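# Reorient the object in the left hand's palm

## Task

Turn the object resting loose on the upturned left palm, using that hand alone, until its orientation in the hand matches the two goal pictures. It fails if the object touches anything other than this hand (its wrist camera, the camera post and the arm's last link count as hand), if it leaves the hand, if the right arm or right hand touches the left hand, if either arm or wrist moves, or if the left palm stops facing up at any moment. To finish, the object must rest still for a moment on the palm or fingers, clear of the wrist, the camera and its post, with no left-hand motor showing moving or overload or building toward a shutdown (motors off since the start are excused). Then declare it done. The hand is opened after that, and the orientation must still hold with the object simply lying on the open hand.

## Robot and tools

Robot: two arms, left_arm and right_arm, each ending in a sixteen-motor, four-digit hand (index, middle, ring, thumb). left_arm carries a left hand, right_arm a right hand; the left is the mirror image. Only the hand named in the task does the work here. Both arms must stay exactly where they are, so every arm pose number you send should be 0.

Scene frame: origin at table height midway between the nominal arm bases, +z up, +x out over the table, left_arm toward +y. Reported end_effector_position (metres) and end_effector_quat_wxyz use this frame. Hand point axes: +z runs along straightened fingers toward the tips; +y points out of the palm face (palm surface at y = -0.062 m); +x runs across the palm, toward the thumb on the left hand and away from it on the right. A fixed mast sits on the palm side near the wrist (z -0.16 to -0.11, y up to +0.06, |x| 0.05 to 0.10; its x sign flips on the left hand); the object must not end against it or the camera.

execute_actions(actions, cameras): actions is a list of actions; each action is a list of 1 to 15 rows; each row is one flat list of 48 numbers, all in [-1, 1], covering both arms. One row lasts one control step (1/30 s); if fewer than 15 rows are given, the final row repeats until 15 steps pass, so an action lasts 0.5 s. Row layout: positions 1-6 left arm dx, dy, dz, rx, ry, rz; 7-22 left hand motor goals; 23 left current_limit; 24 left speed; 25-30 right arm dx..rz; 31-46 right hand motor goals; 47 right current_limit; 48 right speed. An empty actions list just returns state and images. cameras names which images come back (omit, null or ["all"] for all, [] for none); a wrong name voids the call.

Arm numbers are offsets, not poses: each row's dx, dy, dz move the hand target from where it stood when the action began, along that target's own axes, with 1.0 = 0.6 m; rx, ry, rz form one rotation vector, 1.0 = 180 degrees. Rows do not accumulate within an action, but repeating a nonzero offset in later actions moves further. All zeros re-request the current Hand target and keeps the arm still, which is what this task needs.

Hand motor goals, in this fixed order: index_abd, index_mcp, index_pip, index_dip, middle_abd, middle_mcp, middle_pip, middle_dip, ring_abd, ring_mcp, ring_pip, ring_dip, thumb_cmc, thumb_axl, thumb_mcp, thumb_ipl. Each is an absolute goal angle scaled linearly between the hinge's stops. Going toward -1: _abd swings a finger sideways away from the thumb (+60 deg at -1, -60 at +1, straight at 0.00); _mcp curls the finger at the knuckle toward the palm (straight 0.75; +128 deg at -1); _pip curls the middle joint (straight 0.58); _dip the tip joint (straight 0.70). thumb_cmc toward -1 swings the thumb from alongside the palm round to in front of it (flat beside palm at 0.71); thumb_axl rolls the thumb on its long axis (straight 0.68; -0.40 is about a quarter turn); thumb_mcp (straight 0.23) and thumb_ipl (straight 0.17) bend it, toward +z when the roll is straight. A 0 is a real goal, not 'unchanged': to leave a hand alone, resend its hand_goal, hand_current_limit and hand_speed from the last result.

current_limit maps -1..+1 to 0..550 mA per motor (minimum 11 mA) and also caps hinge speed; very low values may not lift a finger. speed sets how fast goals are approached: (speed+1)/2 of 5.9 rad/s. Initial values: current_limit +0.4, speed -0.6; the last values sent persist.

Results: Hand target per arm (the next offsets start there), end-effector pose, joint positions, velocities ("within noise" means at rest), torques, and per hand: hand_goal, hand_measured (same scale as goals), hand_current_ma (positive pushes toward -1), hand_state per motor (moving, goal = settled within 0.02, blocked = stopped short but pressing, overload = shut down), plus hand_current_limit and hand_speed. A motor at 495 mA or more accumulates seconds; at 5 s it shuts down for 10 s. A motor reading overload from the very first result is permanently dead and limp. A finger presses only while its goal lies past the object's surface; to ease a grip, send goals near hand_measured. Fingertip rubber caps grip well, the rest of the hand poorly. Each result ends with the scene number. Simulated time keeps running while you think; the robot holds the last command.

zoom_image(camera, region): enlarges [x0, y0, x1, y1] pixels (at most 504x504) of the latest image from cam_head_left or cam_head_right (896x504) or cam_left_wrist or cam_right_wrist (672x504); the camera must have been in the newest result. show_instructions(): shows the goal reference pictures. read_manual(section): licence texts only. finished_scene(scene): ends scene 1, 2 or 3 irreversibly; this is how you declare done.

Avoid: any nonzero arm offset, tipping the palm, letting the object roll off or touch the mast, camera or other arm, flicking it hard, long high-current presses that overheat or shut down motors. Before finishing, set goals so no motor reads moving, keep currents low, and check in the working hand's wrist camera (cam_left_wrist or cam_right_wrist) that the object lies stably in the goal orientation and would stay so once the hand opens.

Each tool is called after ">>>" by a JSON object that holds its "api" and its "payload", one argument or row to a line.

Reference images:

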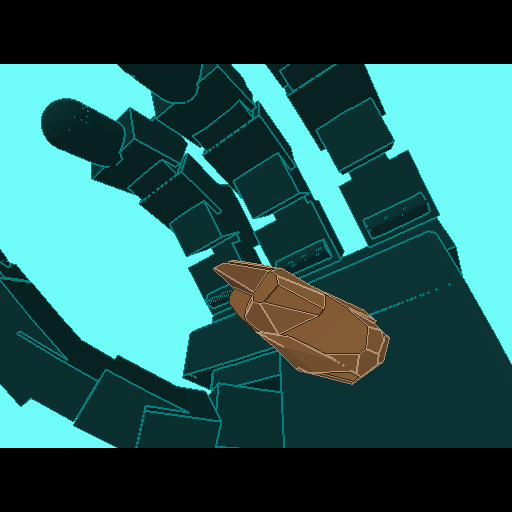

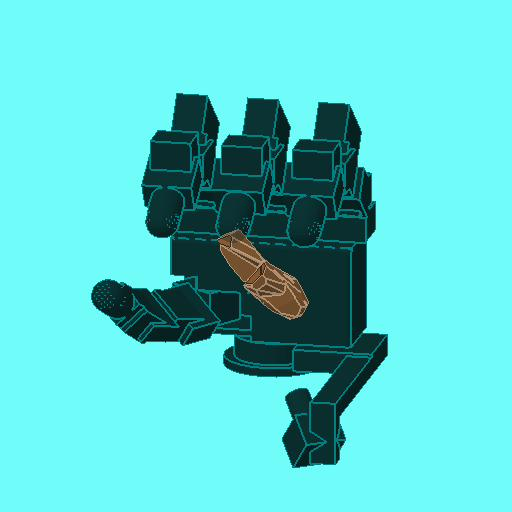

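## Session

>>> {"api": "execute_actions", "payload": {
  "actions": []
}}

>>> {"api": "zoom_image", "payload": {
  "camera": "cam_head_left",
  "region": [300, 180, 440, 320]
}}

>>> {"api": "zoom_image", "payload": {
  "camera": "cam_left_wrist",
  "region": [168, 50, 671, 503]
}}

>>> {"api": "show_instructions", "payload": {

}}

Scene clock: 0.00 s.
left_arm: end_effector_position=(+0.3807, +0.1162, +0.3865) hand_goal=(+0.000, +0.046, -0.008, +0.280, +0.000, +0.046, -0.008, +0.280, +0.000, +0.046, -0.008, +0.280, -0.104, +0.266, +0.032, -0.018) hand_measured=(+0.000, +0.060, -0.006, +0.282, +0.000, +0.064, -0.006, +0.282, +0.000, +0.060, -0.004, +0.282, -0.092, +0.270, +0.034, -0.016) hand_current_ma=(+0, +30, +3, +2, +0, +37, +3, +2, +0, +28, +4, +3, +24, +8, +2, +2) hand_state=(goal, goal, goal, goal, goal, goal, goal, goal, goal, goal, goal, goal, goal, goal, goal, goal) hand_current_limit=0.40 hand_speed=-0.60 end_effector_quat_wxyz=(+0.639, +0.655, +0.286, +0.284) | right_arm: end_effector_position=(+0.3695, -0.7455, +0.5576) hand_goal=(+0.000, +0.754, +0.576, +0.696, +0.000, +0.754, +0.576, +0.696, +0.000, +0.754, +0.576, +0.696, +0.714, +0.678, +0.226, +0.168) hand_measured=(+0.000, +0.754, +0.576, +0.696, +0.000, +0.754, +0.576, +0.696, +0.000, +0.754, +0.576, +0.696, +0.714, +0.678, +0.226, +0.168) hand_current_ma=(+0, +0, +0, +0, +0, +0, +0, +0, +0, +0, +0, +0, +0, +0, +0, +0) hand_state=(goal, goal, goal, goal, goal, goal, goal, goal, goal, goal, goal, goal, goal, goal, goal, goal) hand_current_limit=0.40 hand_speed=-0.60 end_effector_quat_wxyz=(+0.621, +0.649, +0.325, +0.295)
Joint positions: left_arm=[-0.866 1.153 0.61 0.52 -0.083 0.006] | right_arm=[-0.674 1.065 1.041 -0.03 -0.008 -0.021]
Joint velocities: within noise
Joint torques (N m): no reading
Motor temperatures (°C): left_arm=[28 32 30 25 25 24] | right_arm=[28 30 28 28 25 26]
Heat: left arm: hottest shoulder 32 °C; right arm: hottest shoulder 30 °C.
Hand target: left_arm +0.3823, +0.1145, +0.4034; +0.650, +0.644, +0.282, +0.288 | right_arm +0.3665, -0.7430, +0.5811; +0.635, +0.635, +0.319, +0.302
camera_calibration:
cam_left_wrist: T_world_to_cam=[[-0.558506, -0.586018, -0.587072, 0.468218], [-0.246219, 0.792964, -0.557301, 0.16978], [0.792115, -0.166708, -0.587164, 0.0664803], [0, 0, 0, 1]] pos_world=[0.250646, 0.150838, 0.408531]
cam_right_wrist: T_world_to_cam=[[-0.41924, -0.626079, 0.657467, -0.647334], [-0.866315, 0.0592747, -0.495969, 0.603391], [0.271545, -0.777503, -0.567232, -0.234415], [0, 0, 0, 1]] pos_world=[0.314992, -0.623306, 0.591896]

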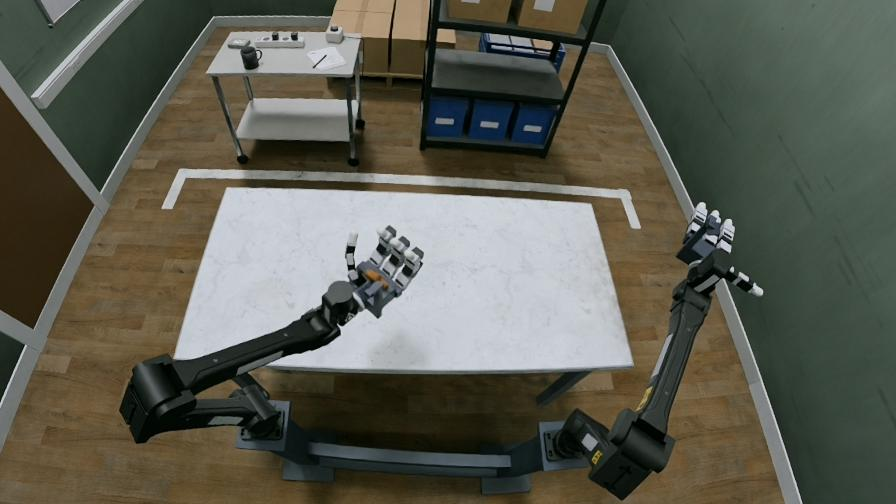

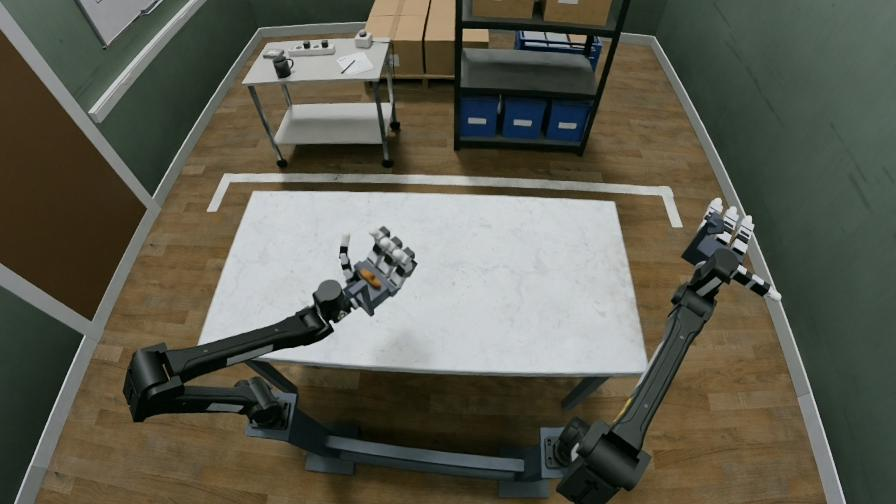

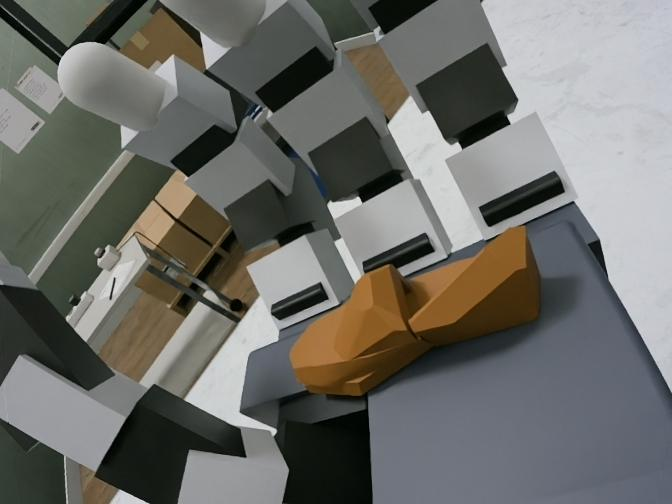

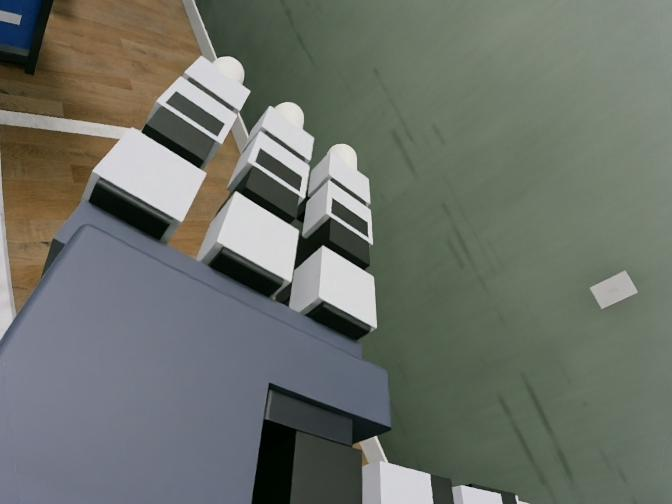

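Scaled by 3.600 from the camera's 896x504 image, which has a finer 1280x720 frame.

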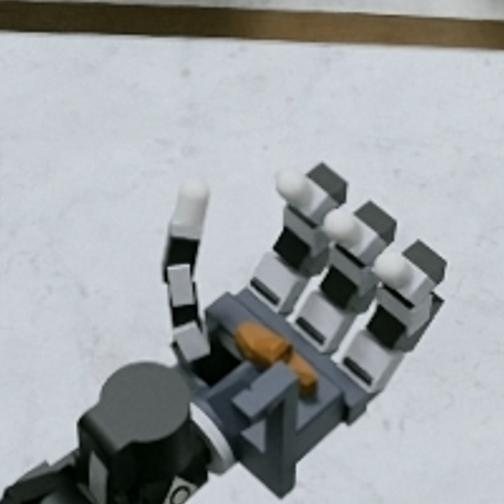

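Scaled by 1.002 from the camera's 672x504 image, which has a finer 960x720 frame.

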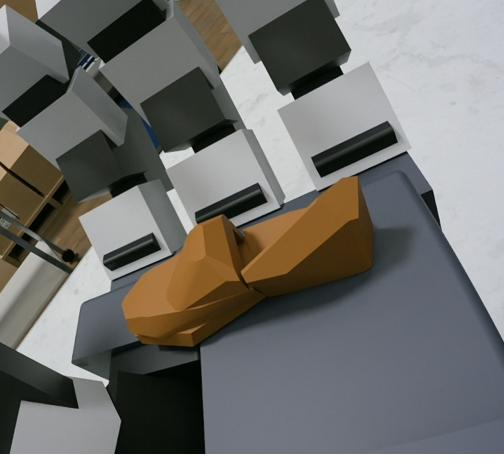

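Reference images for this scene: goal picture from the wrist camera place, goal picture looking into the palm.

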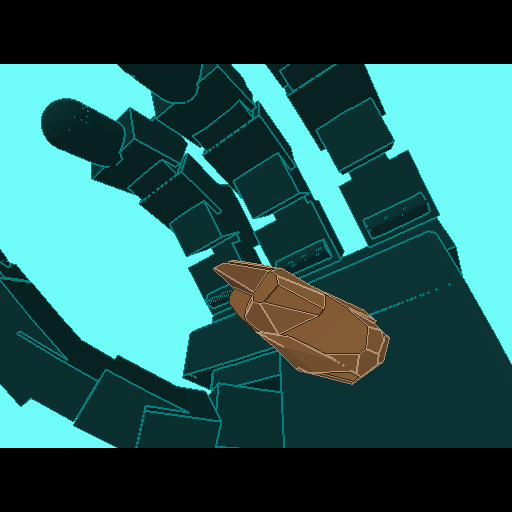

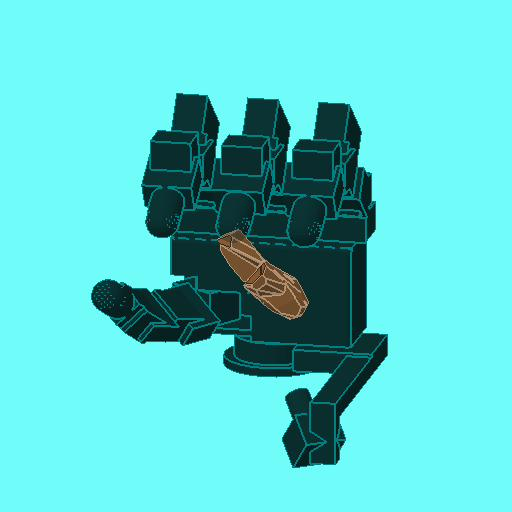

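>>> {"api": "zoom_image", "payload": {
  "camera": "cam_left_wrist",
  "region": [270, 210, 570, 410]
}}

>>> {"api": "zoom_image", "payload": {
  "camera": "cam_head_left",
  "region": [350, 255, 405, 305]
}}

>>> {"api": "zoom_image", "payload": {
  "camera": "cam_head_right",
  "region": [345, 255, 400, 305]
}}

Scaled by 1.680 from the camera's 672x504 image, which has a finer 960x720 frame.

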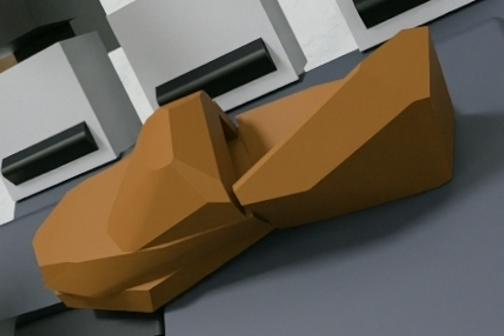

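Scaled by 9.164 from the camera's 896x504 image, which has a finer 1280x720 frame.

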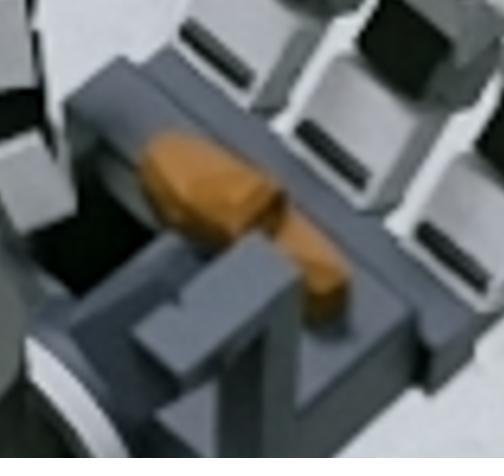

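Scaled by 9.164 from the camera's 896x504 image, which has a finer 1280x720 frame.

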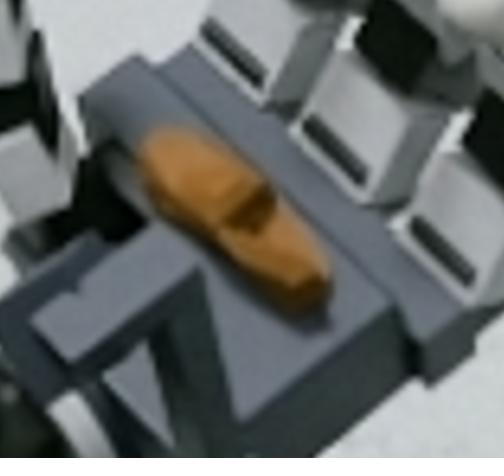

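>>> {"api": "execute_actions", "payload": {
  "actions": [
    [[0,0,0,0,0,0,0.417,0.205,-0.4,-0.464,0,0.046,-0.008,0.28,0,0.046,-0.008,0.28,-0.104,0.266,0.032,-0.018,0.4,-0.6,0,0,0,0,0,0,0,0.754,0.576,0.696,0,0.754,0.576,0.696,0,0.754,0.576,0.696,0.714,0.678,0.226,0.168,0.4,-0.6]],
    [[0,0,0,0,0,0,0.417,0.205,-0.956,-0.464,0,0.046,-0.008,0.28,0,0.046,-0.008,0.28,-0.104,0.266,0.032,-0.018,0.4,-0.6,0,0,0,0,0,0,0,0.754,0.576,0.696,0,0.754,0.576,0.696,0,0.754,0.576,0.696,0.714,0.678,0.226,0.168,0.4,-0.6]],
    [[0,0,0,0,0,0,0.417,-0.068,-0.81,-0.464,0,0.046,-0.008,0.28,0,0.046,-0.008,0.28,-0.104,0.266,0.032,-0.018,0.4,-0.6,0,0,0,0,0,0,0,0.754,0.576,0.696,0,0.754,0.576,0.696,0,0.754,0.576,0.696,0.714,0.678,0.226,0.168,0.4,-0.6]]
  ],
  "cameras": ["cam_left_wrist"]
}}

Scene clock: 36.10 s.
left_arm: end_effector_position=(+0.3807, +0.1162, +0.3865) hand_goal=(+0.418, -0.068, -0.810, -0.464, +0.000, +0.046, -0.008, +0.280, +0.000, +0.046, -0.008, +0.280, -0.104, +0.266, +0.032, -0.018) hand_measured=(+0.416, -0.060, -0.816, -0.462, +0.000, +0.064, -0.006, +0.282, +0.000, +0.060, -0.004, +0.282, -0.092, +0.270, +0.034, -0.016) hand_current_ma=(-2, +14, -9, +2, +0, +37, +3, +2, +0, +28, +4, +3, +24, +8, +2, +2) hand_state=(goal, goal, goal, goal, goal, goal, goal, goal, goal, goal, goal, goal, goal, goal, goal, goal) hand_current_limit=0.40 hand_speed=-0.60 end_effector_quat_wxyz=(+0.639, +0.655, +0.286, +0.284) | right_arm: end_effector_position=(+0.3695, -0.7455, +0.5576) hand_goal=(+0.000, +0.754, +0.576, +0.696, +0.000, +0.754, +0.576, +0.696, +0.000, +0.754, +0.576, +0.696, +0.714, +0.678, +0.226, +0.168) hand_measured=(+0.000, +0.762, +0.576, +0.696, +0.000, +0.762, +0.576, +0.696, +0.000, +0.762, +0.576, +0.696, +0.724, +0.678, +0.226, +0.168) hand_current_ma=(+0, +12, +0, +0, +0, +12, +0, +0, +0, +12, +0, +0, +14, -1, +0, +0) hand_state=(goal, goal, goal, goal, goal, goal, goal, goal, goal, goal, goal, goal, goal, goal, goal, goal) hand_current_limit=0.40 hand_speed=-0.60 end_effector_quat_wxyz=(+0.621, +0.649, +0.325, +0.295)
Joint positions: left_arm=[-0.866 1.153 0.61 0.52 -0.083 0.006] | right_arm=[-0.674 1.065 1.041 -0.03 -0.008 -0.021]
Joint velocities: within noise
Joint torques (N m): left_arm=[0.03 -6.65 10.45 3.73 -0.02 0.08] | right_arm=[-0.26 -7.59 15.27 3.52 0.19 -0.03]
Motor temperatures (°C): left_arm=[28 33 36 25 25 24] | right_arm=[28 31 33 29 25 26]
Heat: left arm: hottest elbow 36 °C; right arm: hottest elbow 33 °C.
Hand target: left_arm +0.3823, +0.1145, +0.4034; +0.650, +0.644, +0.282, +0.288 | right_arm +0.3665, -0.7430, +0.5811; +0.635, +0.635, +0.319, +0.302
Off the commanded pose: left_arm 0.017 m, 2 deg | right_arm 0.024 m, 2 deg.
camera_calibration:
cam_left_wrist: T_world_to_cam=[[-0.558506, -0.586018, -0.587072, 0.468218], [-0.246219, 0.792964, -0.557301, 0.16978], [0.792115, -0.166708, -0.587164, 0.0664803], [0, 0, 0, 1]] pos_world=[0.250646, 0.150838, 0.408531]
Images, in order (width x height): cam_left_wrist 672x504.

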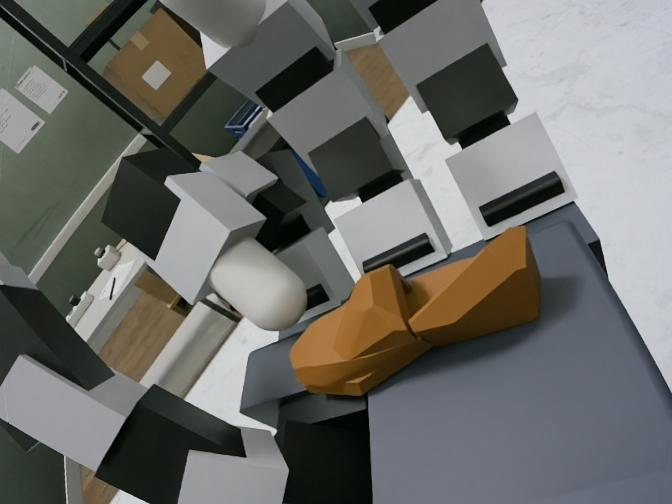

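>>> {"api": "execute_actions", "payload": {
  "actions": [
    [[0,0,0,0,0,0,0.7,0.15,-0.93,-0.464,0,0.046,-0.008,0.28,0,0.046,-0.008,0.28,-0.104,0.266,0.032,-0.018,0.4,-0.6,0,0,0,0,0,0,0,0.754,0.576,0.696,0,0.754,0.576,0.696,0,0.754,0.576,0.696,0.714,0.678,0.226,0.168,0.4,-0.6]],
    [[0,0,0,0,0,0,0.7,-0.1,-0.81,-0.43,0,0.046,-0.008,0.28,0,0.046,-0.008,0.28,-0.104,0.266,0.032,-0.018,0.4,-0.6,0,0,0,0,0,0,0,0.754,0.576,0.696,0,0.754,0.576,0.696,0,0.754,0.576,0.696,0.714,0.678,0.226,0.168,0.4,-0.6]],
    [[0,0,0,0,0,0,0.8,-0.342,-0.664,-0.391,0,0.046,-0.008,0.28,0,0.046,-0.008,0.28,-0.104,0.266,0.032,-0.018,0.4,-0.6,0,0,0,0,0,0,0,0.754,0.576,0.696,0,0.754,0.576,0.696,0,0.754,0.576,0.696,0.714,0.678,0.226,0.168,0.4,-0.6]]
  ],
  "cameras": ["cam_left_wrist"]
}}

Scene clock: 43.10 s.
left_arm: end_effector_position=(+0.3807, +0.1162, +0.3865) hand_goal=(+0.800, -0.342, -0.664, -0.390, +0.000, +0.046, -0.008, +0.280, +0.000, +0.046, -0.008, +0.280, -0.104, +0.266, +0.032, -0.018) hand_measured=(+0.800, -0.328, -0.664, -0.392, +0.000, +0.064, -0.006, +0.282, +0.000, +0.060, -0.004, +0.282, -0.092, +0.270, +0.034, -0.016) hand_current_ma=(+0, +26, -1, -2, +0, +37, +3, +2, +0, +28, +4, +3, +24, +8, +2, +2) hand_state=(goal, goal, goal, goal, goal, goal, goal, goal, goal, goal, goal, goal, goal, goal, goal, goal) hand_current_limit=0.40 hand_speed=-0.60 end_effector_quat_wxyz=(+0.639, +0.655, +0.286, +0.284) | right_arm: end_effector_position=(+0.3695, -0.7455, +0.5576) hand_goal=(+0.000, +0.754, +0.576, +0.696, +0.000, +0.754, +0.576, +0.696, +0.000, +0.754, +0.576, +0.696, +0.714, +0.678, +0.226, +0.168) hand_measured=(+0.000, +0.762, +0.576, +0.696, +0.000, +0.762, +0.576, +0.696, +0.000, +0.762, +0.576, +0.696, +0.724, +0.678, +0.226, +0.168) hand_current_ma=(+0, +12, +0, +0, +0, +12, +0, +0, +0, +12, +0, +0, +14, -1, +0, +0) hand_state=(goal, goal, goal, goal, goal, goal, goal, goal, goal, goal, goal, goal, goal, goal, goal, goal) hand_current_limit=0.40 hand_speed=-0.60 end_effector_quat_wxyz=(+0.621, +0.649, +0.325, +0.295)
Joint positions: left_arm=[-0.866 1.153 0.61 0.52 -0.083 0.006] | right_arm=[-0.674 1.065 1.041 -0.03 -0.008 -0.021]
Joint velocities: within noise
Joint torques (N m): left_arm=[-0.03 -6.83 10.44 3.69 -0.02 0.08] | right_arm=[-0.15 -7.47 15.24 3.55 0.18 -0.04]
Motor temperatures (°C): left_arm=[28 33 37 26 25 24] | right_arm=[28 31 34 29 25 26]
Heat: left arm: hottest elbow 37 °C; right arm: hottest elbow 34 °C.
Hand target: left_arm +0.3823, +0.1145, +0.4034; +0.650, +0.644, +0.282, +0.288 | right_arm +0.3665, -0.7430, +0.5811; +0.635, +0.635, +0.319, +0.302
Off the commanded pose: left_arm 0.017 m, 2 deg | right_arm 0.024 m, 2 deg.
camera_calibration:
cam_left_wrist: T_world_to_cam=[[-0.558506, -0.586018, -0.587072, 0.468218], [-0.246219, 0.792964, -0.557301, 0.16978], [0.792115, -0.166708, -0.587164, 0.0664803], [0, 0, 0, 1]] pos_world=[0.250646, 0.150838, 0.408531]
Images, in order (width x height): cam_left_wrist 672x504.

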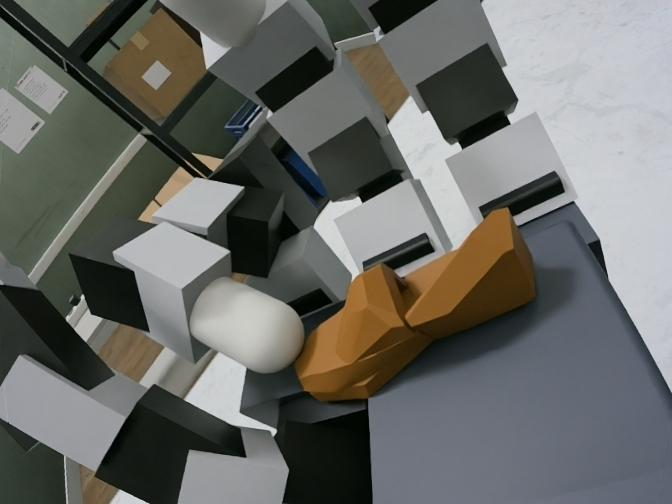

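>>> {"api": "execute_actions", "payload": {
  "actions": [
    [[0,0,0,0,0,0,0.9,-0.548,-0.56,-0.28,0,0.046,-0.008,0.28,0,0.046,-0.008,0.28,-0.104,0.266,0.032,-0.018,0.4,-0.6,0,0,0,0,0,0,0,0.754,0.576,0.696,0,0.754,0.576,0.696,0,0.754,0.576,0.696,0.714,0.678,0.226,0.168,0.4,-0.6]],
    [[0,0,0,0,0,0,0.95,-0.72,-0.49,-0.2,0,0.046,-0.008,0.28,0,0.046,-0.008,0.28,-0.104,0.266,0.032,-0.018,0.4,-0.6,0,0,0,0,0,0,0,0.754,0.576,0.696,0,0.754,0.576,0.696,0,0.754,0.576,0.696,0.714,0.678,0.226,0.168,0.4,-0.6]]
  ],
  "cameras": ["cam_left_wrist"]
}}

Scene clock: 48.13 s.
left_arm: end_effector_position=(+0.3807, +0.1162, +0.3865) hand_goal=(+0.950, -0.720, -0.490, -0.200, +0.000, +0.046, -0.008, +0.280, +0.000, +0.046, -0.008, +0.280, -0.104, +0.266, +0.032, -0.018) hand_measured=(+0.950, -0.546, -0.542, -0.254, +0.000, +0.064, -0.006, +0.282, +0.000, +0.060, -0.004, +0.282, -0.088, +0.272, +0.040, -0.016) hand_current_ma=(+0, +385, -142, -154, +0, +37, +3, +2, +0, +28, +4, +3, +29, +12, +20, +2) hand_state=(goal, blocked, blocked, blocked, goal, goal, goal, goal, goal, goal, goal, goal, goal, goal, goal, goal) hand_current_limit=0.40 hand_speed=-0.60 end_effector_quat_wxyz=(+0.639, +0.655, +0.286, +0.284) | right_arm: end_effector_position=(+0.3695, -0.7455, +0.5576) hand_goal=(+0.000, +0.754, +0.576, +0.696, +0.000, +0.754, +0.576, +0.696, +0.000, +0.754, +0.576, +0.696, +0.714, +0.678, +0.226, +0.168) hand_measured=(+0.000, +0.762, +0.576, +0.696, +0.000, +0.762, +0.576, +0.696, +0.000, +0.762, +0.576, +0.696, +0.724, +0.678, +0.226, +0.168) hand_current_ma=(+0, +12, +0, +0, +0, +12, +0, +0, +0, +12, +0, +0, +14, -1, +0, +0) hand_state=(goal, goal, goal, goal, goal, goal, goal, goal, goal, goal, goal, goal, goal, goal, goal, goal) hand_current_limit=0.40 hand_speed=-0.60 end_effector_quat_wxyz=(+0.621, +0.649, +0.325, +0.295)
Joint positions: left_arm=[-0.866 1.153 0.61 0.52 -0.083 0.006] | right_arm=[-0.674 1.065 1.041 -0.03 -0.008 -0.021]
Joint velocities: within noise
Joint torques (N m): left_arm=[-0.09 -6.71 10.41 3.67 -0.02 0.08] | right_arm=[-0.15 -7.53 15.27 3.55 0.19 -0.03]
Motor temperatures (°C): left_arm=[28 33 38 26 25 24] | right_arm=[28 31 35 29 25 26]
Heat: left arm: hottest elbow 38 °C; right arm: hottest elbow 35 °C.
Hand target: left_arm +0.3823, +0.1145, +0.4034; +0.650, +0.644, +0.282, +0.288 | right_arm +0.3665, -0.7430, +0.5811; +0.635, +0.635, +0.319, +0.302
Off the commanded pose: left_arm 0.017 m, 2 deg | right_arm 0.024 m, 2 deg.
camera_calibration:
cam_left_wrist: T_world_to_cam=[[-0.558506, -0.586018, -0.587072, 0.468218], [-0.246219, 0.792964, -0.557301, 0.16978], [0.792115, -0.166708, -0.587164, 0.0664803], [0, 0, 0, 1]] pos_world=[0.250646, 0.150838, 0.408531]
Images, in order (width x height): cam_left_wrist 672x504.

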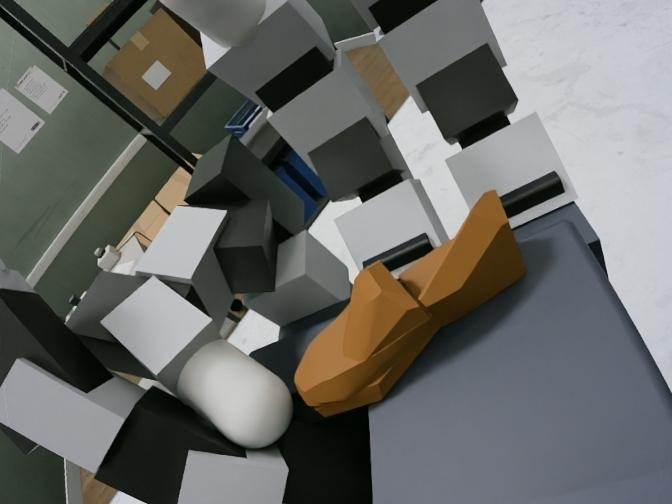

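>>> {"api": "execute_actions", "payload": {
  "actions": [
    [[0,0,0,0,0,0,0.9,-0.4,-0.542,-0.25,0,0.046,-0.008,0.28,0,0.046,-0.008,0.28,-0.104,0.266,0.032,-0.018,0.4,-0.6,0,0,0,0,0,0,0,0.754,0.576,0.696,0,0.754,0.576,0.696,0,0.754,0.576,0.696,0.714,0.678,0.226,0.168,0.4,-0.6]],
    [[0,0,0,0,0,0,0.5,0.1,-0.542,-0.25,-0.4,0.205,-0.4,-0.464,0,0.046,-0.008,0.28,-0.104,0.266,0.032,-0.018,0.4,-0.6,0,0,0,0,0,0,0,0.754,0.576,0.696,0,0.754,0.576,0.696,0,0.754,0.576,0.696,0.714,0.678,0.226,0.168,0.4,-0.6]],
    [[0,0,0,0,0,0,0.0,0.3,-0.2,0,-0.4,0.205,-0.95,-0.464,0,0.046,-0.008,0.28,-0.104,0.266,0.032,-0.018,0.4,-0.6,0,0,0,0,0,0,0,0.754,0.576,0.696,0,0.754,0.576,0.696,0,0.754,0.576,0.696,0.714,0.678,0.226,0.168,0.4,-0.6]],
    [[0,0,0,0,0,0,0.0,0.3,-0.2,0,-0.4,-0.068,-0.81,-0.464,0,0.046,-0.008,0.28,-0.104,0.266,0.032,-0.018,0.4,-0.6,0,0,0,0,0,0,0,0.754,0.576,0.696,0,0.754,0.576,0.696,0,0.754,0.576,0.696,0.714,0.678,0.226,0.168,0.4,-0.6]]
  ],
  "cameras": ["cam_left_wrist"]
}}

Scene clock: 58.70 s.
left_arm: end_effector_position=(+0.3807, +0.1162, +0.3865) hand_goal=(+0.000, +0.300, -0.200, +0.000, -0.400, -0.068, -0.810, -0.464, +0.000, +0.046, -0.008, +0.280, -0.104, +0.266, +0.032, -0.018) hand_measured=(+0.002, +0.306, -0.202, -0.004, -0.398, -0.058, -0.816, -0.462, -0.004, +0.050, -0.010, +0.282, -0.094, +0.272, +0.034, -0.016) hand_current_ma=(+2, +8, -2, -4, +2, +18, -9, +2, -4, +5, -3, +3, +16, +9, +2, +2) hand_state=(goal, goal, goal, goal, goal, goal, goal, goal, goal, goal, goal, goal, goal, goal, goal, goal) hand_current_limit=0.40 hand_speed=-0.60 end_effector_quat_wxyz=(+0.639, +0.655, +0.286, +0.284) | right_arm: end_effector_position=(+0.3695, -0.7455, +0.5576) hand_goal=(+0.000, +0.754, +0.576, +0.696, +0.000, +0.754, +0.576, +0.696, +0.000, +0.754, +0.576, +0.696, +0.714, +0.678, +0.226, +0.168) hand_measured=(+0.000, +0.762, +0.576, +0.696, +0.000, +0.762, +0.576, +0.696, +0.000, +0.762, +0.576, +0.696, +0.724, +0.678, +0.226, +0.168) hand_current_ma=(+0, +12, +0, +0, +0, +12, +0, +0, +0, +12, +0, +0, +14, -1, +0, +0) hand_state=(goal, goal, goal, goal, goal, goal, goal, goal, goal, goal, goal, goal, goal, goal, goal, goal) hand_current_limit=0.40 hand_speed=-0.60 end_effector_quat_wxyz=(+0.621, +0.649, +0.325, +0.295)
Joint positions: left_arm=[-0.866 1.153 0.61 0.52 -0.083 0.006] | right_arm=[-0.674 1.065 1.041 -0.03 -0.008 -0.021]
Joint velocities: within noise
Joint torques (N m): left_arm=[-0.03 -6.65 10.47 3.74 -0.01 0.07] | right_arm=[-0.15 -7.47 15.27 3.52 0.18 -0.03]
Motor temperatures (°C): left_arm=[28 33 39 26 25 24] | right_arm=[28 31 36 29 25 26]
Heat: left arm: hottest elbow 39 °C; right arm: hottest elbow 36 °C.
Hand target: left_arm +0.3823, +0.1145, +0.4034; +0.650, +0.644, +0.282, +0.288 | right_arm +0.3665, -0.7430, +0.5811; +0.635, +0.635, +0.319, +0.302
Off the commanded pose: left_arm 0.017 m, 2 deg | right_arm 0.024 m, 2 deg.
camera_calibration:
cam_left_wrist: T_world_to_cam=[[-0.558506, -0.586018, -0.587072, 0.468218], [-0.246219, 0.792964, -0.557301, 0.16978], [0.792115, -0.166708, -0.587164, 0.0664803], [0, 0, 0, 1]] pos_world=[0.250646, 0.150838, 0.408531]
Images, in order (width x height): cam_left_wrist 672x504.

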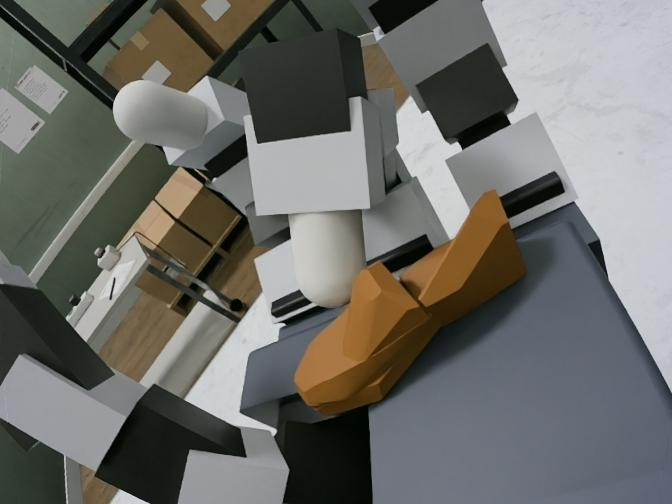

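>>> {"api": "execute_actions", "payload": {
  "actions": [
    [[0,0,0,0,0,0,0.0,0.3,-0.2,0,-0.45,-0.342,-0.664,-0.391,0,0.046,-0.008,0.28,-0.104,0.266,0.032,-0.018,0.4,-0.6,0,0,0,0,0,0,0,0.754,0.576,0.696,0,0.754,0.576,0.696,0,0.754,0.576,0.696,0.714,0.678,0.226,0.168,0.4,-0.6]],
    [[0,0,0,0,0,0,0.0,0.3,-0.2,0,-0.5,-0.548,-0.54,-0.28,0,0.046,-0.008,0.28,-0.104,0.266,0.032,-0.018,0.4,-0.6,0,0,0,0,0,0,0,0.754,0.576,0.696,0,0.754,0.576,0.696,0,0.754,0.576,0.696,0.714,0.678,0.226,0.168,0.4,-0.6]]
  ],
  "cameras": ["cam_left_wrist"]
}}

Scene clock: 63.47 s.
left_arm: end_effector_position=(+0.3807, +0.1162, +0.3865) hand_goal=(+0.000, +0.300, -0.200, +0.000, -0.500, -0.548, -0.540, -0.280, +0.000, +0.046, -0.008, +0.280, -0.104, +0.266, +0.032, -0.018) hand_measured=(+0.002, +0.306, -0.202, -0.004, -0.500, -0.538, -0.540, -0.280, -0.004, +0.050, -0.010, +0.282, -0.094, +0.272, +0.034, -0.016) hand_current_ma=(+2, +8, -2, -4, +1, +16, +1, +0, -4, +5, -3, +3, +16, +9, +2, +2) hand_state=(goal, goal, goal, goal, goal, goal, goal, goal, goal, goal, goal, goal, goal, goal, goal, goal) hand_current_limit=0.40 hand_speed=-0.60 end_effector_quat_wxyz=(+0.639, +0.655, +0.286, +0.284) | right_arm: end_effector_position=(+0.3695, -0.7455, +0.5576) hand_goal=(+0.000, +0.754, +0.576, +0.696, +0.000, +0.754, +0.576, +0.696, +0.000, +0.754, +0.576, +0.696, +0.714, +0.678, +0.226, +0.168) hand_measured=(+0.000, +0.762, +0.576, +0.696, +0.000, +0.762, +0.576, +0.696, +0.000, +0.762, +0.576, +0.696, +0.724, +0.678, +0.226, +0.168) hand_current_ma=(+0, +12, +0, +0, +0, +12, +0, +0, +0, +12, +0, +0, +14, -1, +0, +0) hand_state=(goal, goal, goal, goal, goal, goal, goal, goal, goal, goal, goal, goal, goal, goal, goal, goal) hand_current_limit=0.40 hand_speed=-0.60 end_effector_quat_wxyz=(+0.621, +0.649, +0.325, +0.295)
Joint positions: left_arm=[-0.866 1.153 0.61 0.52 -0.083 0.006] | right_arm=[-0.674 1.065 1.041 -0.03 -0.008 -0.021]
Joint velocities: within noise
Joint torques (N m): left_arm=[-0.03 -6.71 10.44 3.71 -0.01 0.06] | right_arm=[-0.21 -7.59 15.24 3.54 0.18 -0.04]
Motor temperatures (°C): left_arm=[28 33 40 26 25 24] | right_arm=[28 31 36 29 25 26]
Heat: left arm: hottest elbow 40 °C; right arm: hottest elbow 36 °C.
Hand target: left_arm +0.3823, +0.1145, +0.4034; +0.650, +0.644, +0.282, +0.288 | right_arm +0.3665, -0.7430, +0.5811; +0.635, +0.635, +0.319, +0.302
Off the commanded pose: left_arm 0.017 m, 2 deg | right_arm 0.024 m, 2 deg.
camera_calibration:
cam_left_wrist: T_world_to_cam=[[-0.558506, -0.586018, -0.587072, 0.468218], [-0.246219, 0.792964, -0.557301, 0.16978], [0.792115, -0.166708, -0.587164, 0.0664803], [0, 0, 0, 1]] pos_world=[0.250646, 0.150838, 0.408531]
Images, in order (width x height): cam_left_wrist 672x504.

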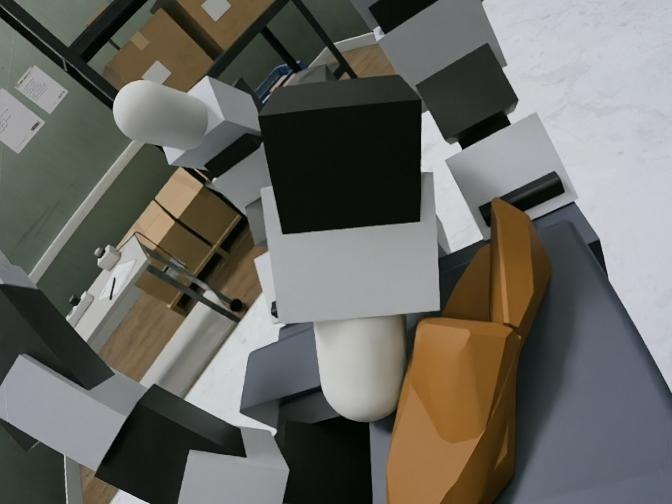

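>>> {"api": "execute_actions", "payload": {
  "actions": [
    [[0,0,0,0,0,0,0.0,0.3,-0.2,0,-0.1,-0.548,-0.54,-0.28,0,0.046,-0.008,0.28,-0.104,0.266,0.032,-0.018,0.4,-0.6,0,0,0,0,0,0,0,0.754,0.576,0.696,0,0.754,0.576,0.696,0,0.754,0.576,0.696,0.714,0.678,0.226,0.168,0.4,-0.6]],
    [[0,0,0,0,0,0,0.0,0.3,-0.2,0,0.3,-0.548,-0.54,-0.28,0,0.046,-0.008,0.28,-0.104,0.266,0.032,-0.018,0.4,-0.6,0,0,0,0,0,0,0,0.754,0.576,0.696,0,0.754,0.576,0.696,0,0.754,0.576,0.696,0.714,0.678,0.226,0.168,0.4,-0.6]]
  ],
  "cameras": ["cam_left_wrist"]
}}

Scene clock: 70.10 s.
left_arm: end_effector_position=(+0.3807, +0.1162, +0.3865) hand_goal=(+0.000, +0.300, -0.200, +0.000, +0.300, -0.548, -0.540, -0.280, +0.000, +0.046, -0.008, +0.280, -0.104, +0.266, +0.032, -0.018) hand_measured=(+0.002, +0.306, -0.202, -0.004, +0.292, -0.534, -0.534, -0.278, -0.004, +0.050, -0.010, +0.282, -0.094, +0.272, +0.034, -0.016) hand_current_ma=(+2, +8, -2, -4, -9, +30, +9, +1, -4, +5, -3, +3, +16, +9, +2, +2) hand_state=(goal, goal, goal, goal, goal, goal, goal, goal, goal, goal, goal, goal, goal, goal, goal, goal) hand_current_limit=0.40 hand_speed=-0.60 end_effector_quat_wxyz=(+0.639, +0.655, +0.286, +0.284) | right_arm: end_effector_position=(+0.3695, -0.7455, +0.5576) hand_goal=(+0.000, +0.754, +0.576, +0.696, +0.000, +0.754, +0.576, +0.696, +0.000, +0.754, +0.576, +0.696, +0.714, +0.678, +0.226, +0.168) hand_measured=(+0.000, +0.762, +0.576, +0.696, +0.000, +0.762, +0.576, +0.696, +0.000, +0.762, +0.576, +0.696, +0.724, +0.678, +0.226, +0.168) hand_current_ma=(+0, +12, +0, +0, +0, +12, +0, +0, +0, +12, +0, +0, +14, -1, +0, +0) hand_state=(goal, goal, goal, goal, goal, goal, goal, goal, goal, goal, goal, goal, goal, goal, goal, goal) hand_current_limit=0.40 hand_speed=-0.60 end_effector_quat_wxyz=(+0.621, +0.649, +0.325, +0.295)
Joint positions: left_arm=[-0.866 1.153 0.61 0.52 -0.083 0.006] | right_arm=[-0.674 1.065 1.041 -0.03 -0.008 -0.021]
Joint velocities: within noise
Joint torques (N m): left_arm=[0.03 -6.65 10.47 3.69 -0.02 0.07] | right_arm=[-0.21 -7.59 15.27 3.54 0.18 -0.04]
Motor temperatures (°C): left_arm=[28 33 41 26 25 24] | right_arm=[28 31 37 29 25 26]
Heat: left arm: hottest elbow 41 °C; right arm: hottest elbow 37 °C.
Hand target: left_arm +0.3823, +0.1145, +0.4034; +0.650, +0.644, +0.282, +0.288 | right_arm +0.3665, -0.7430, +0.5811; +0.635, +0.635, +0.319, +0.302
Off the commanded pose: left_arm 0.017 m, 2 deg | right_arm 0.024 m, 2 deg.
camera_calibration:
cam_left_wrist: T_world_to_cam=[[-0.558506, -0.586018, -0.587072, 0.468218], [-0.246219, 0.792964, -0.557301, 0.16978], [0.792115, -0.166708, -0.587164, 0.0664803], [0, 0, 0, 1]] pos_world=[0.250646, 0.150838, 0.408531]
Images, in order (width x height): cam_left_wrist 672x504.

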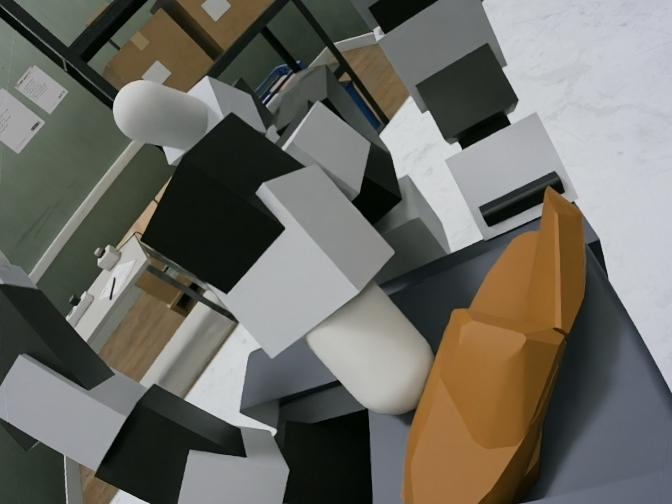

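>>> {"api": "execute_actions", "payload": {
  "actions": [
    [[0,0,0,0,0,0,0.0,0.3,-0.2,0,0.3,-0.548,-0.54,-0.28,0.8,0.205,-0.4,-0.464,-0.104,0.266,0.032,-0.018,0.4,-0.6,0,0,0,0,0,0,0,0.754,0.576,0.696,0,0.754,0.576,0.696,0,0.754,0.576,0.696,0.714,0.678,0.226,0.168,0.4,-0.6]],
    [[0,0,0,0,0,0,0.0,0.3,-0.2,0,0.3,-0.548,-0.54,-0.28,0.8,0.205,-0.95,-0.464,-0.104,0.266,0.032,-0.018,0.4,-0.6,0,0,0,0,0,0,0,0.754,0.576,0.696,0,0.754,0.576,0.696,0,0.754,0.576,0.696,0.714,0.678,0.226,0.168,0.4,-0.6]],
    [[0,0,0,0,0,0,0.0,0.3,-0.2,0,0.3,-0.548,-0.54,-0.28,0.8,-0.068,-0.81,-0.464,-0.104,0.266,0.032,-0.018,0.4,-0.6,0,0,0,0,0,0,0,0.754,0.576,0.696,0,0.754,0.576,0.696,0,0.754,0.576,0.696,0.714,0.678,0.226,0.168,0.4,-0.6]]
  ],
  "cameras": ["cam_left_wrist"]
}}

Scene clock: 76.93 s.
left_arm: end_effector_position=(+0.3807, +0.1162, +0.3865) hand_goal=(+0.000, +0.300, -0.200, +0.000, +0.300, -0.548, -0.540, -0.280, +0.800, -0.068, -0.810, -0.464, -0.104, +0.266, +0.032, -0.018) hand_measured=(+0.002, +0.306, -0.202, -0.004, +0.294, -0.536, -0.530, -0.282, +0.796, -0.058, -0.818, -0.462, -0.094, +0.272, +0.034, -0.016) hand_current_ma=(+2, +8, -2, -4, -6, +22, +15, -2, -3, +16, -13, +2, +16, +9, +2, +2) hand_state=(goal, goal, goal, goal, goal, goal, goal, goal, goal, goal, goal, goal, goal, goal, goal, goal) hand_current_limit=0.40 hand_speed=-0.60 end_effector_quat_wxyz=(+0.639, +0.655, +0.286, +0.284) | right_arm: end_effector_position=(+0.3695, -0.7455, +0.5576) hand_goal=(+0.000, +0.754, +0.576, +0.696, +0.000, +0.754, +0.576, +0.696, +0.000, +0.754, +0.576, +0.696, +0.714, +0.678, +0.226, +0.168) hand_measured=(+0.000, +0.762, +0.576, +0.696, +0.000, +0.762, +0.576, +0.696, +0.000, +0.762, +0.576, +0.696, +0.724, +0.678, +0.226, +0.168) hand_current_ma=(+0, +12, +0, +0, +0, +12, +0, +0, +0, +12, +0, +0, +14, -1, +0, +0) hand_state=(goal, goal, goal, goal, goal, goal, goal, goal, goal, goal, goal, goal, goal, goal, goal, goal) hand_current_limit=0.40 hand_speed=-0.60 end_effector_quat_wxyz=(+0.621, +0.649, +0.325, +0.295)
Joint positions: left_arm=[-0.866 1.153 0.61 0.52 -0.083 0.006] | right_arm=[-0.674 1.065 1.041 -0.03 -0.008 -0.021]
Joint velocities: within noise
Joint torques (N m): left_arm=[-0.03 -6.71 10.43 3.67 -0.02 0.08] | right_arm=[-0.15 -7.59 15.27 3.52 0.19 -0.04]
Motor temperatures (°C): left_arm=[28 33 41 26 25 24] | right_arm=[28 31 37 29 25 26]
Heat: left arm: hottest elbow 41 °C; right arm: hottest elbow 37 °C.
Hand target: left_arm +0.3823, +0.1145, +0.4034; +0.650, +0.644, +0.282, +0.288 | right_arm +0.3665, -0.7430, +0.5811; +0.635, +0.635, +0.319, +0.302
Off the commanded pose: left_arm 0.017 m, 2 deg | right_arm 0.024 m, 2 deg.
camera_calibration:
cam_left_wrist: T_world_to_cam=[[-0.558506, -0.586018, -0.587072, 0.468218], [-0.246219, 0.792964, -0.557301, 0.16978], [0.792115, -0.166708, -0.587164, 0.0664803], [0, 0, 0, 1]] pos_world=[0.250646, 0.150838, 0.408531]
Images, in order (width x height): cam_left_wrist 672x504.

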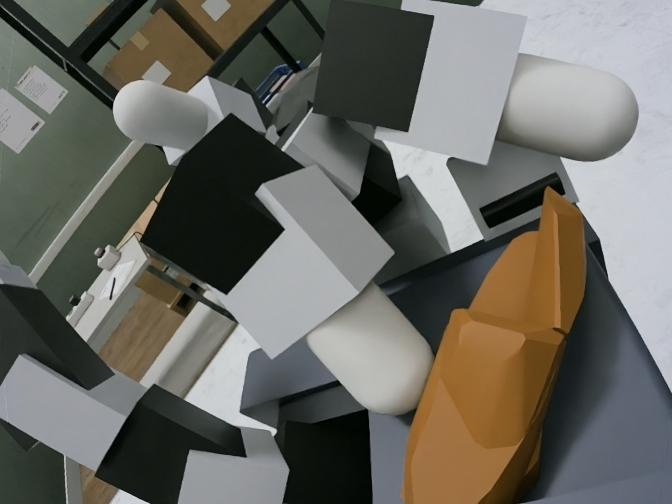

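>>> {"api": "execute_actions", "payload": {
  "actions": [
    [[0,0,0,0,0,0,0.0,0.3,-0.2,0,0.3,-0.548,-0.54,-0.28,0.8,-0.41,-0.737,-0.319,-0.104,0.266,0.032,-0.018,0.4,-0.6,0,0,0,0,0,0,0,0.754,0.576,0.696,0,0.754,0.576,0.696,0,0.754,0.576,0.696,0.714,0.678,0.226,0.168,0.4,-0.6]]
  ],
  "cameras": ["cam_left_wrist"]
}}

>>> {"api": "execute_actions", "payload": {
  "actions": [
    [[0,0,0,0,0,0,0.0,0.3,-0.2,0,0.3,-0.548,-0.54,-0.28,0.4,-0.41,-0.737,-0.319,-0.104,0.266,0.032,-0.018,0.4,-0.6,0,0,0,0,0,0,0,0.754,0.576,0.696,0,0.754,0.576,0.696,0,0.754,0.576,0.696,0.714,0.678,0.226,0.168,0.4,-0.6]]
  ],
  "cameras": ["cam_left_wrist"]
}}

Scene clock: 83.20 s.
left_arm: end_effector_position=(+0.3807, +0.1162, +0.3865) hand_goal=(+0.000, +0.300, -0.200, +0.000, +0.300, -0.548, -0.540, -0.280, +0.800, -0.410, -0.736, -0.318, -0.104, +0.266, +0.032, -0.018) hand_measured=(+0.002, +0.306, -0.202, -0.004, +0.312, -0.538, -0.530, -0.282, +0.768, -0.382, -0.760, -0.322, -0.094, +0.272, +0.034, -0.016) hand_current_ma=(+2, +8, -2, -4, +17, +20, +15, -1, -63, +66, -51, -4, +16, +9, +2, +2) hand_state=(goal, goal, goal, goal, goal, goal, goal, goal, blocked, blocked, blocked, goal, goal, goal, goal, goal) hand_current_limit=0.40 hand_speed=-0.60 end_effector_quat_wxyz=(+0.639, +0.655, +0.286, +0.284) | right_arm: end_effector_position=(+0.3695, -0.7455, +0.5576) hand_goal=(+0.000, +0.754, +0.576, +0.696, +0.000, +0.754, +0.576, +0.696, +0.000, +0.754, +0.576, +0.696, +0.714, +0.678, +0.226, +0.168) hand_measured=(+0.000, +0.762, +0.576, +0.696, +0.000, +0.762, +0.576, +0.696, +0.000, +0.762, +0.576, +0.696, +0.724, +0.678, +0.226, +0.168) hand_current_ma=(+0, +12, +0, +0, +0, +12, +0, +0, +0, +12, +0, +0, +14, -1, +0, +0) hand_state=(goal, goal, goal, goal, goal, goal, goal, goal, goal, goal, goal, goal, goal, goal, goal, goal) hand_current_limit=0.40 hand_speed=-0.60 end_effector_quat_wxyz=(+0.621, +0.649, +0.325, +0.295)
Joint positions: left_arm=[-0.866 1.153 0.61 0.52 -0.083 0.006] | right_arm=[-0.674 1.065 1.041 -0.03 -0.008 -0.021]
Joint velocities: within noise
Joint torques (N m): left_arm=[0.03 -6.65 10.39 3.62 -0.02 0.08] | right_arm=[-0.26 -7.53 15.24 3.52 0.19 -0.04]
Motor temperatures (°C): left_arm=[28 33 42 26 25 24] | right_arm=[28 31 38 29 25 26]
Heat: left arm: hottest elbow 42 °C; right arm: hottest elbow 38 °C.
Hand target: left_arm +0.3823, +0.1145, +0.4034; +0.650, +0.644, +0.282, +0.288 | right_arm +0.3665, -0.7430, +0.5811; +0.635, +0.635, +0.319, +0.302
Off the commanded pose: left_arm 0.017 m, 2 deg | right_arm 0.024 m, 2 deg.
camera_calibration:
cam_left_wrist: T_world_to_cam=[[-0.558506, -0.586018, -0.587072, 0.468218], [-0.246219, 0.792964, -0.557301, 0.16978], [0.792115, -0.166708, -0.587164, 0.0664803], [0, 0, 0, 1]] pos_world=[0.250646, 0.150838, 0.408531]
Images, in order (width x height): cam_left_wrist 672x504.

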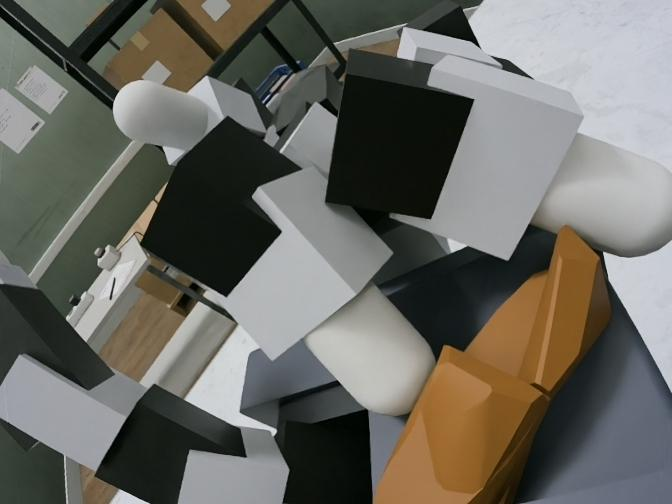

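Scene clock: 83.90 s.
left_arm: end_effector_position=(+0.3807, +0.1162, +0.3865) hand_goal=(+0.000, +0.300, -0.200, +0.000, +0.300, -0.548, -0.540, -0.280, +0.400, -0.410, -0.736, -0.318, -0.104, +0.266, +0.032, -0.018) hand_measured=(+0.002, +0.306, -0.202, -0.004, +0.304, -0.538, -0.530, -0.280, +0.492, -0.390, -0.742, -0.318, -0.094, +0.272, +0.034, -0.016) hand_current_ma=(+2, +8, -2, -4, +4, +20, +15, +0, +254, +47, -9, +0, +16, +9, +2, +2) hand_state=(goal, goal, goal, goal, goal, goal, goal, goal, blocked, blocked, goal, goal, goal, goal, goal, goal) hand_current_limit=0.40 hand_speed=-0.60 end_effector_quat_wxyz=(+0.639, +0.655, +0.286, +0.284) | right_arm: end_effector_position=(+0.3695, -0.7455, +0.5576) hand_goal=(+0.000, +0.754, +0.576, +0.696, +0.000, +0.754, +0.576, +0.696, +0.000, +0.754, +0.576, +0.696, +0.714, +0.678, +0.226, +0.168) hand_measured=(+0.000, +0.762, +0.576, +0.696, +0.000, +0.762, +0.576, +0.696, +0.000, +0.762, +0.576, +0.696, +0.724, +0.678, +0.226, +0.168) hand_current_ma=(+0, +12, +0, +0, +0, +12, +0, +0, +0, +12, +0, +0, +14, -1, +0, +0) hand_state=(goal, goal, goal, goal, goal, goal, goal, goal, goal, goal, goal, goal, goal, goal, goal, goal) hand_current_limit=0.40 hand_speed=-0.60 end_effector_quat_wxyz=(+0.621, +0.649, +0.325, +0.295)
Joint positions: left_arm=[-0.866 1.153 0.61 0.52 -0.083 0.006] | right_arm=[-0.674 1.065 1.041 -0.03 -0.008 -0.021]
Joint velocities: within noise
Joint torques (N m): left_arm=[0.03 -6.71 10.4 3.62 -0.01 0.09] | right_arm=[-0.26 -7.53 15.24 3.52 0.19 -0.04]
Motor temperatures (°C): left_arm=[28 33 42 26 25 24] | right_arm=[28 31 38 29 25 26]
Heat: left arm: hottest elbow 42 °C; right arm: hottest elbow 38 °C.
Hand target: left_arm +0.3823, +0.1145, +0.4034; +0.650, +0.644, +0.282, +0.288 | right_arm +0.3665, -0.7430, +0.5811; +0.635, +0.635, +0.319, +0.302
Off the commanded pose: left_arm 0.017 m, 2 deg | right_arm 0.024 m, 2 deg.
camera_calibration:
cam_left_wrist: T_world_to_cam=[[-0.558506, -0.586018, -0.587072, 0.468218], [-0.246219, 0.792964, -0.557301, 0.16978], [0.792115, -0.166708, -0.587164, 0.0664803], [0, 0, 0, 1]] pos_world=[0.250646, 0.150838, 0.408531]
Images, in order (width x height): cam_left_wrist 672x504.

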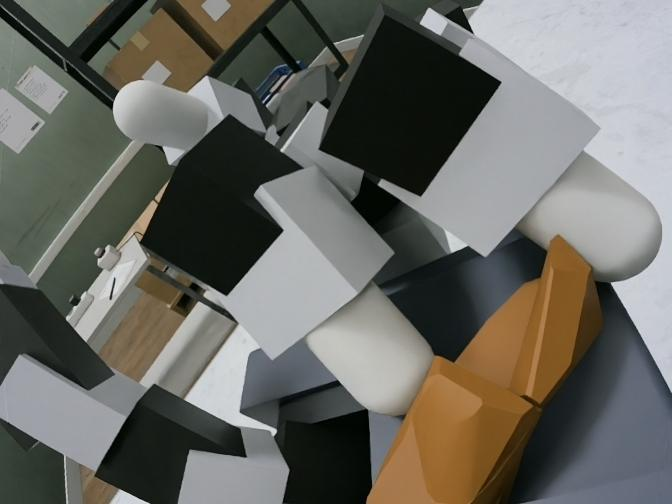

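>>> {"api": "execute_actions", "payload": {
  "actions": [
    [[0,0,0,0,0,0,0.0,0.3,-0.2,0,0.3,-0.548,-0.54,-0.28,0,-0.41,-0.737,-0.319,-0.104,0.266,0.032,-0.018,0.5,-0.6,0,0,0,0,0,0,0,0.754,0.576,0.696,0,0.754,0.576,0.696,0,0.754,0.576,0.696,0.714,0.678,0.226,0.168,0.4,-0.6]],
    [[0,0,0,0,0,0,0.0,0.3,-0.2,0,0.3,-0.548,-0.54,-0.28,-0.4,-0.41,-0.737,-0.319,-0.104,0.266,0.032,-0.018,0.5,-0.6,0,0,0,0,0,0,0,0.754,0.576,0.696,0,0.754,0.576,0.696,0,0.754,0.576,0.696,0.714,0.678,0.226,0.168,0.4,-0.6]]
  ],
  "cameras": ["cam_left_wrist"]
}}

Scene clock: 88.17 s.
left_arm: end_effector_position=(+0.3807, +0.1162, +0.3865) hand_goal=(+0.000, +0.300, -0.200, +0.000, +0.300, -0.548, -0.540, -0.280, -0.400, -0.410, -0.736, -0.318, -0.104, +0.266, +0.032, -0.018) hand_measured=(+0.002, +0.306, -0.202, -0.004, +0.294, -0.530, -0.524, -0.280, +0.070, -0.364, -0.700, -0.316, -0.094, +0.272, +0.034, -0.016) hand_current_ma=(+2, +8, -2, -4, -8, +36, +33, +0, +412, +131, +86, +3, +16, +9, +2, +2) hand_state=(goal, goal, goal, goal, goal, goal, goal, goal, blocked, blocked, blocked, goal, goal, goal, goal, goal) hand_current_limit=0.50 hand_speed=-0.60 end_effector_quat_wxyz=(+0.639, +0.655, +0.286, +0.284) | right_arm: end_effector_position=(+0.3695, -0.7455, +0.5576) hand_goal=(+0.000, +0.754, +0.576, +0.696, +0.000, +0.754, +0.576, +0.696, +0.000, +0.754, +0.576, +0.696, +0.714, +0.678, +0.226, +0.168) hand_measured=(+0.000, +0.762, +0.576, +0.696, +0.000, +0.762, +0.576, +0.696, +0.000, +0.762, +0.576, +0.696, +0.724, +0.678, +0.226, +0.168) hand_current_ma=(+0, +12, +0, +0, +0, +12, +0, +0, +0, +12, +0, +0, +14, -1, +0, +0) hand_state=(goal, goal, goal, goal, goal, goal, goal, goal, goal, goal, goal, goal, goal, goal, goal, goal) hand_current_limit=0.40 hand_speed=-0.60 end_effector_quat_wxyz=(+0.621, +0.649, +0.325, +0.295)
Joint positions: left_arm=[-0.866 1.153 0.61 0.52 -0.083 0.006] | right_arm=[-0.674 1.065 1.041 -0.03 -0.008 -0.021]
Joint velocities: within noise
Joint torques (N m): left_arm=[0.03 -6.59 10.41 3.64 -0.02 0.08] | right_arm=[-0.26 -7.53 15.24 3.52 0.18 -0.04]
Motor temperatures (°C): left_arm=[28 34 42 26 25 24] | right_arm=[28 31 38 29 25 26]
Heat: left arm: hottest elbow 42 °C; right arm: hottest elbow 38 °C.
Hand target: left_arm +0.3823, +0.1145, +0.4034; +0.650, +0.644, +0.282, +0.288 | right_arm +0.3665, -0.7430, +0.5811; +0.635, +0.635, +0.319, +0.302
Off the commanded pose: left_arm 0.017 m, 2 deg | right_arm 0.024 m, 2 deg.
camera_calibration:
cam_left_wrist: T_world_to_cam=[[-0.558506, -0.586018, -0.587072, 0.468218], [-0.246219, 0.792964, -0.557301, 0.16978], [0.792115, -0.166708, -0.587164, 0.0664803], [0, 0, 0, 1]] pos_world=[0.250646, 0.150838, 0.408531]
Images, in order (width x height): cam_left_wrist 672x504.

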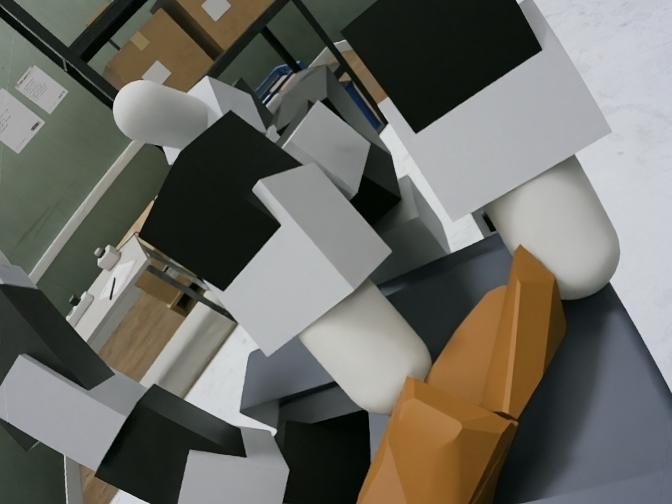

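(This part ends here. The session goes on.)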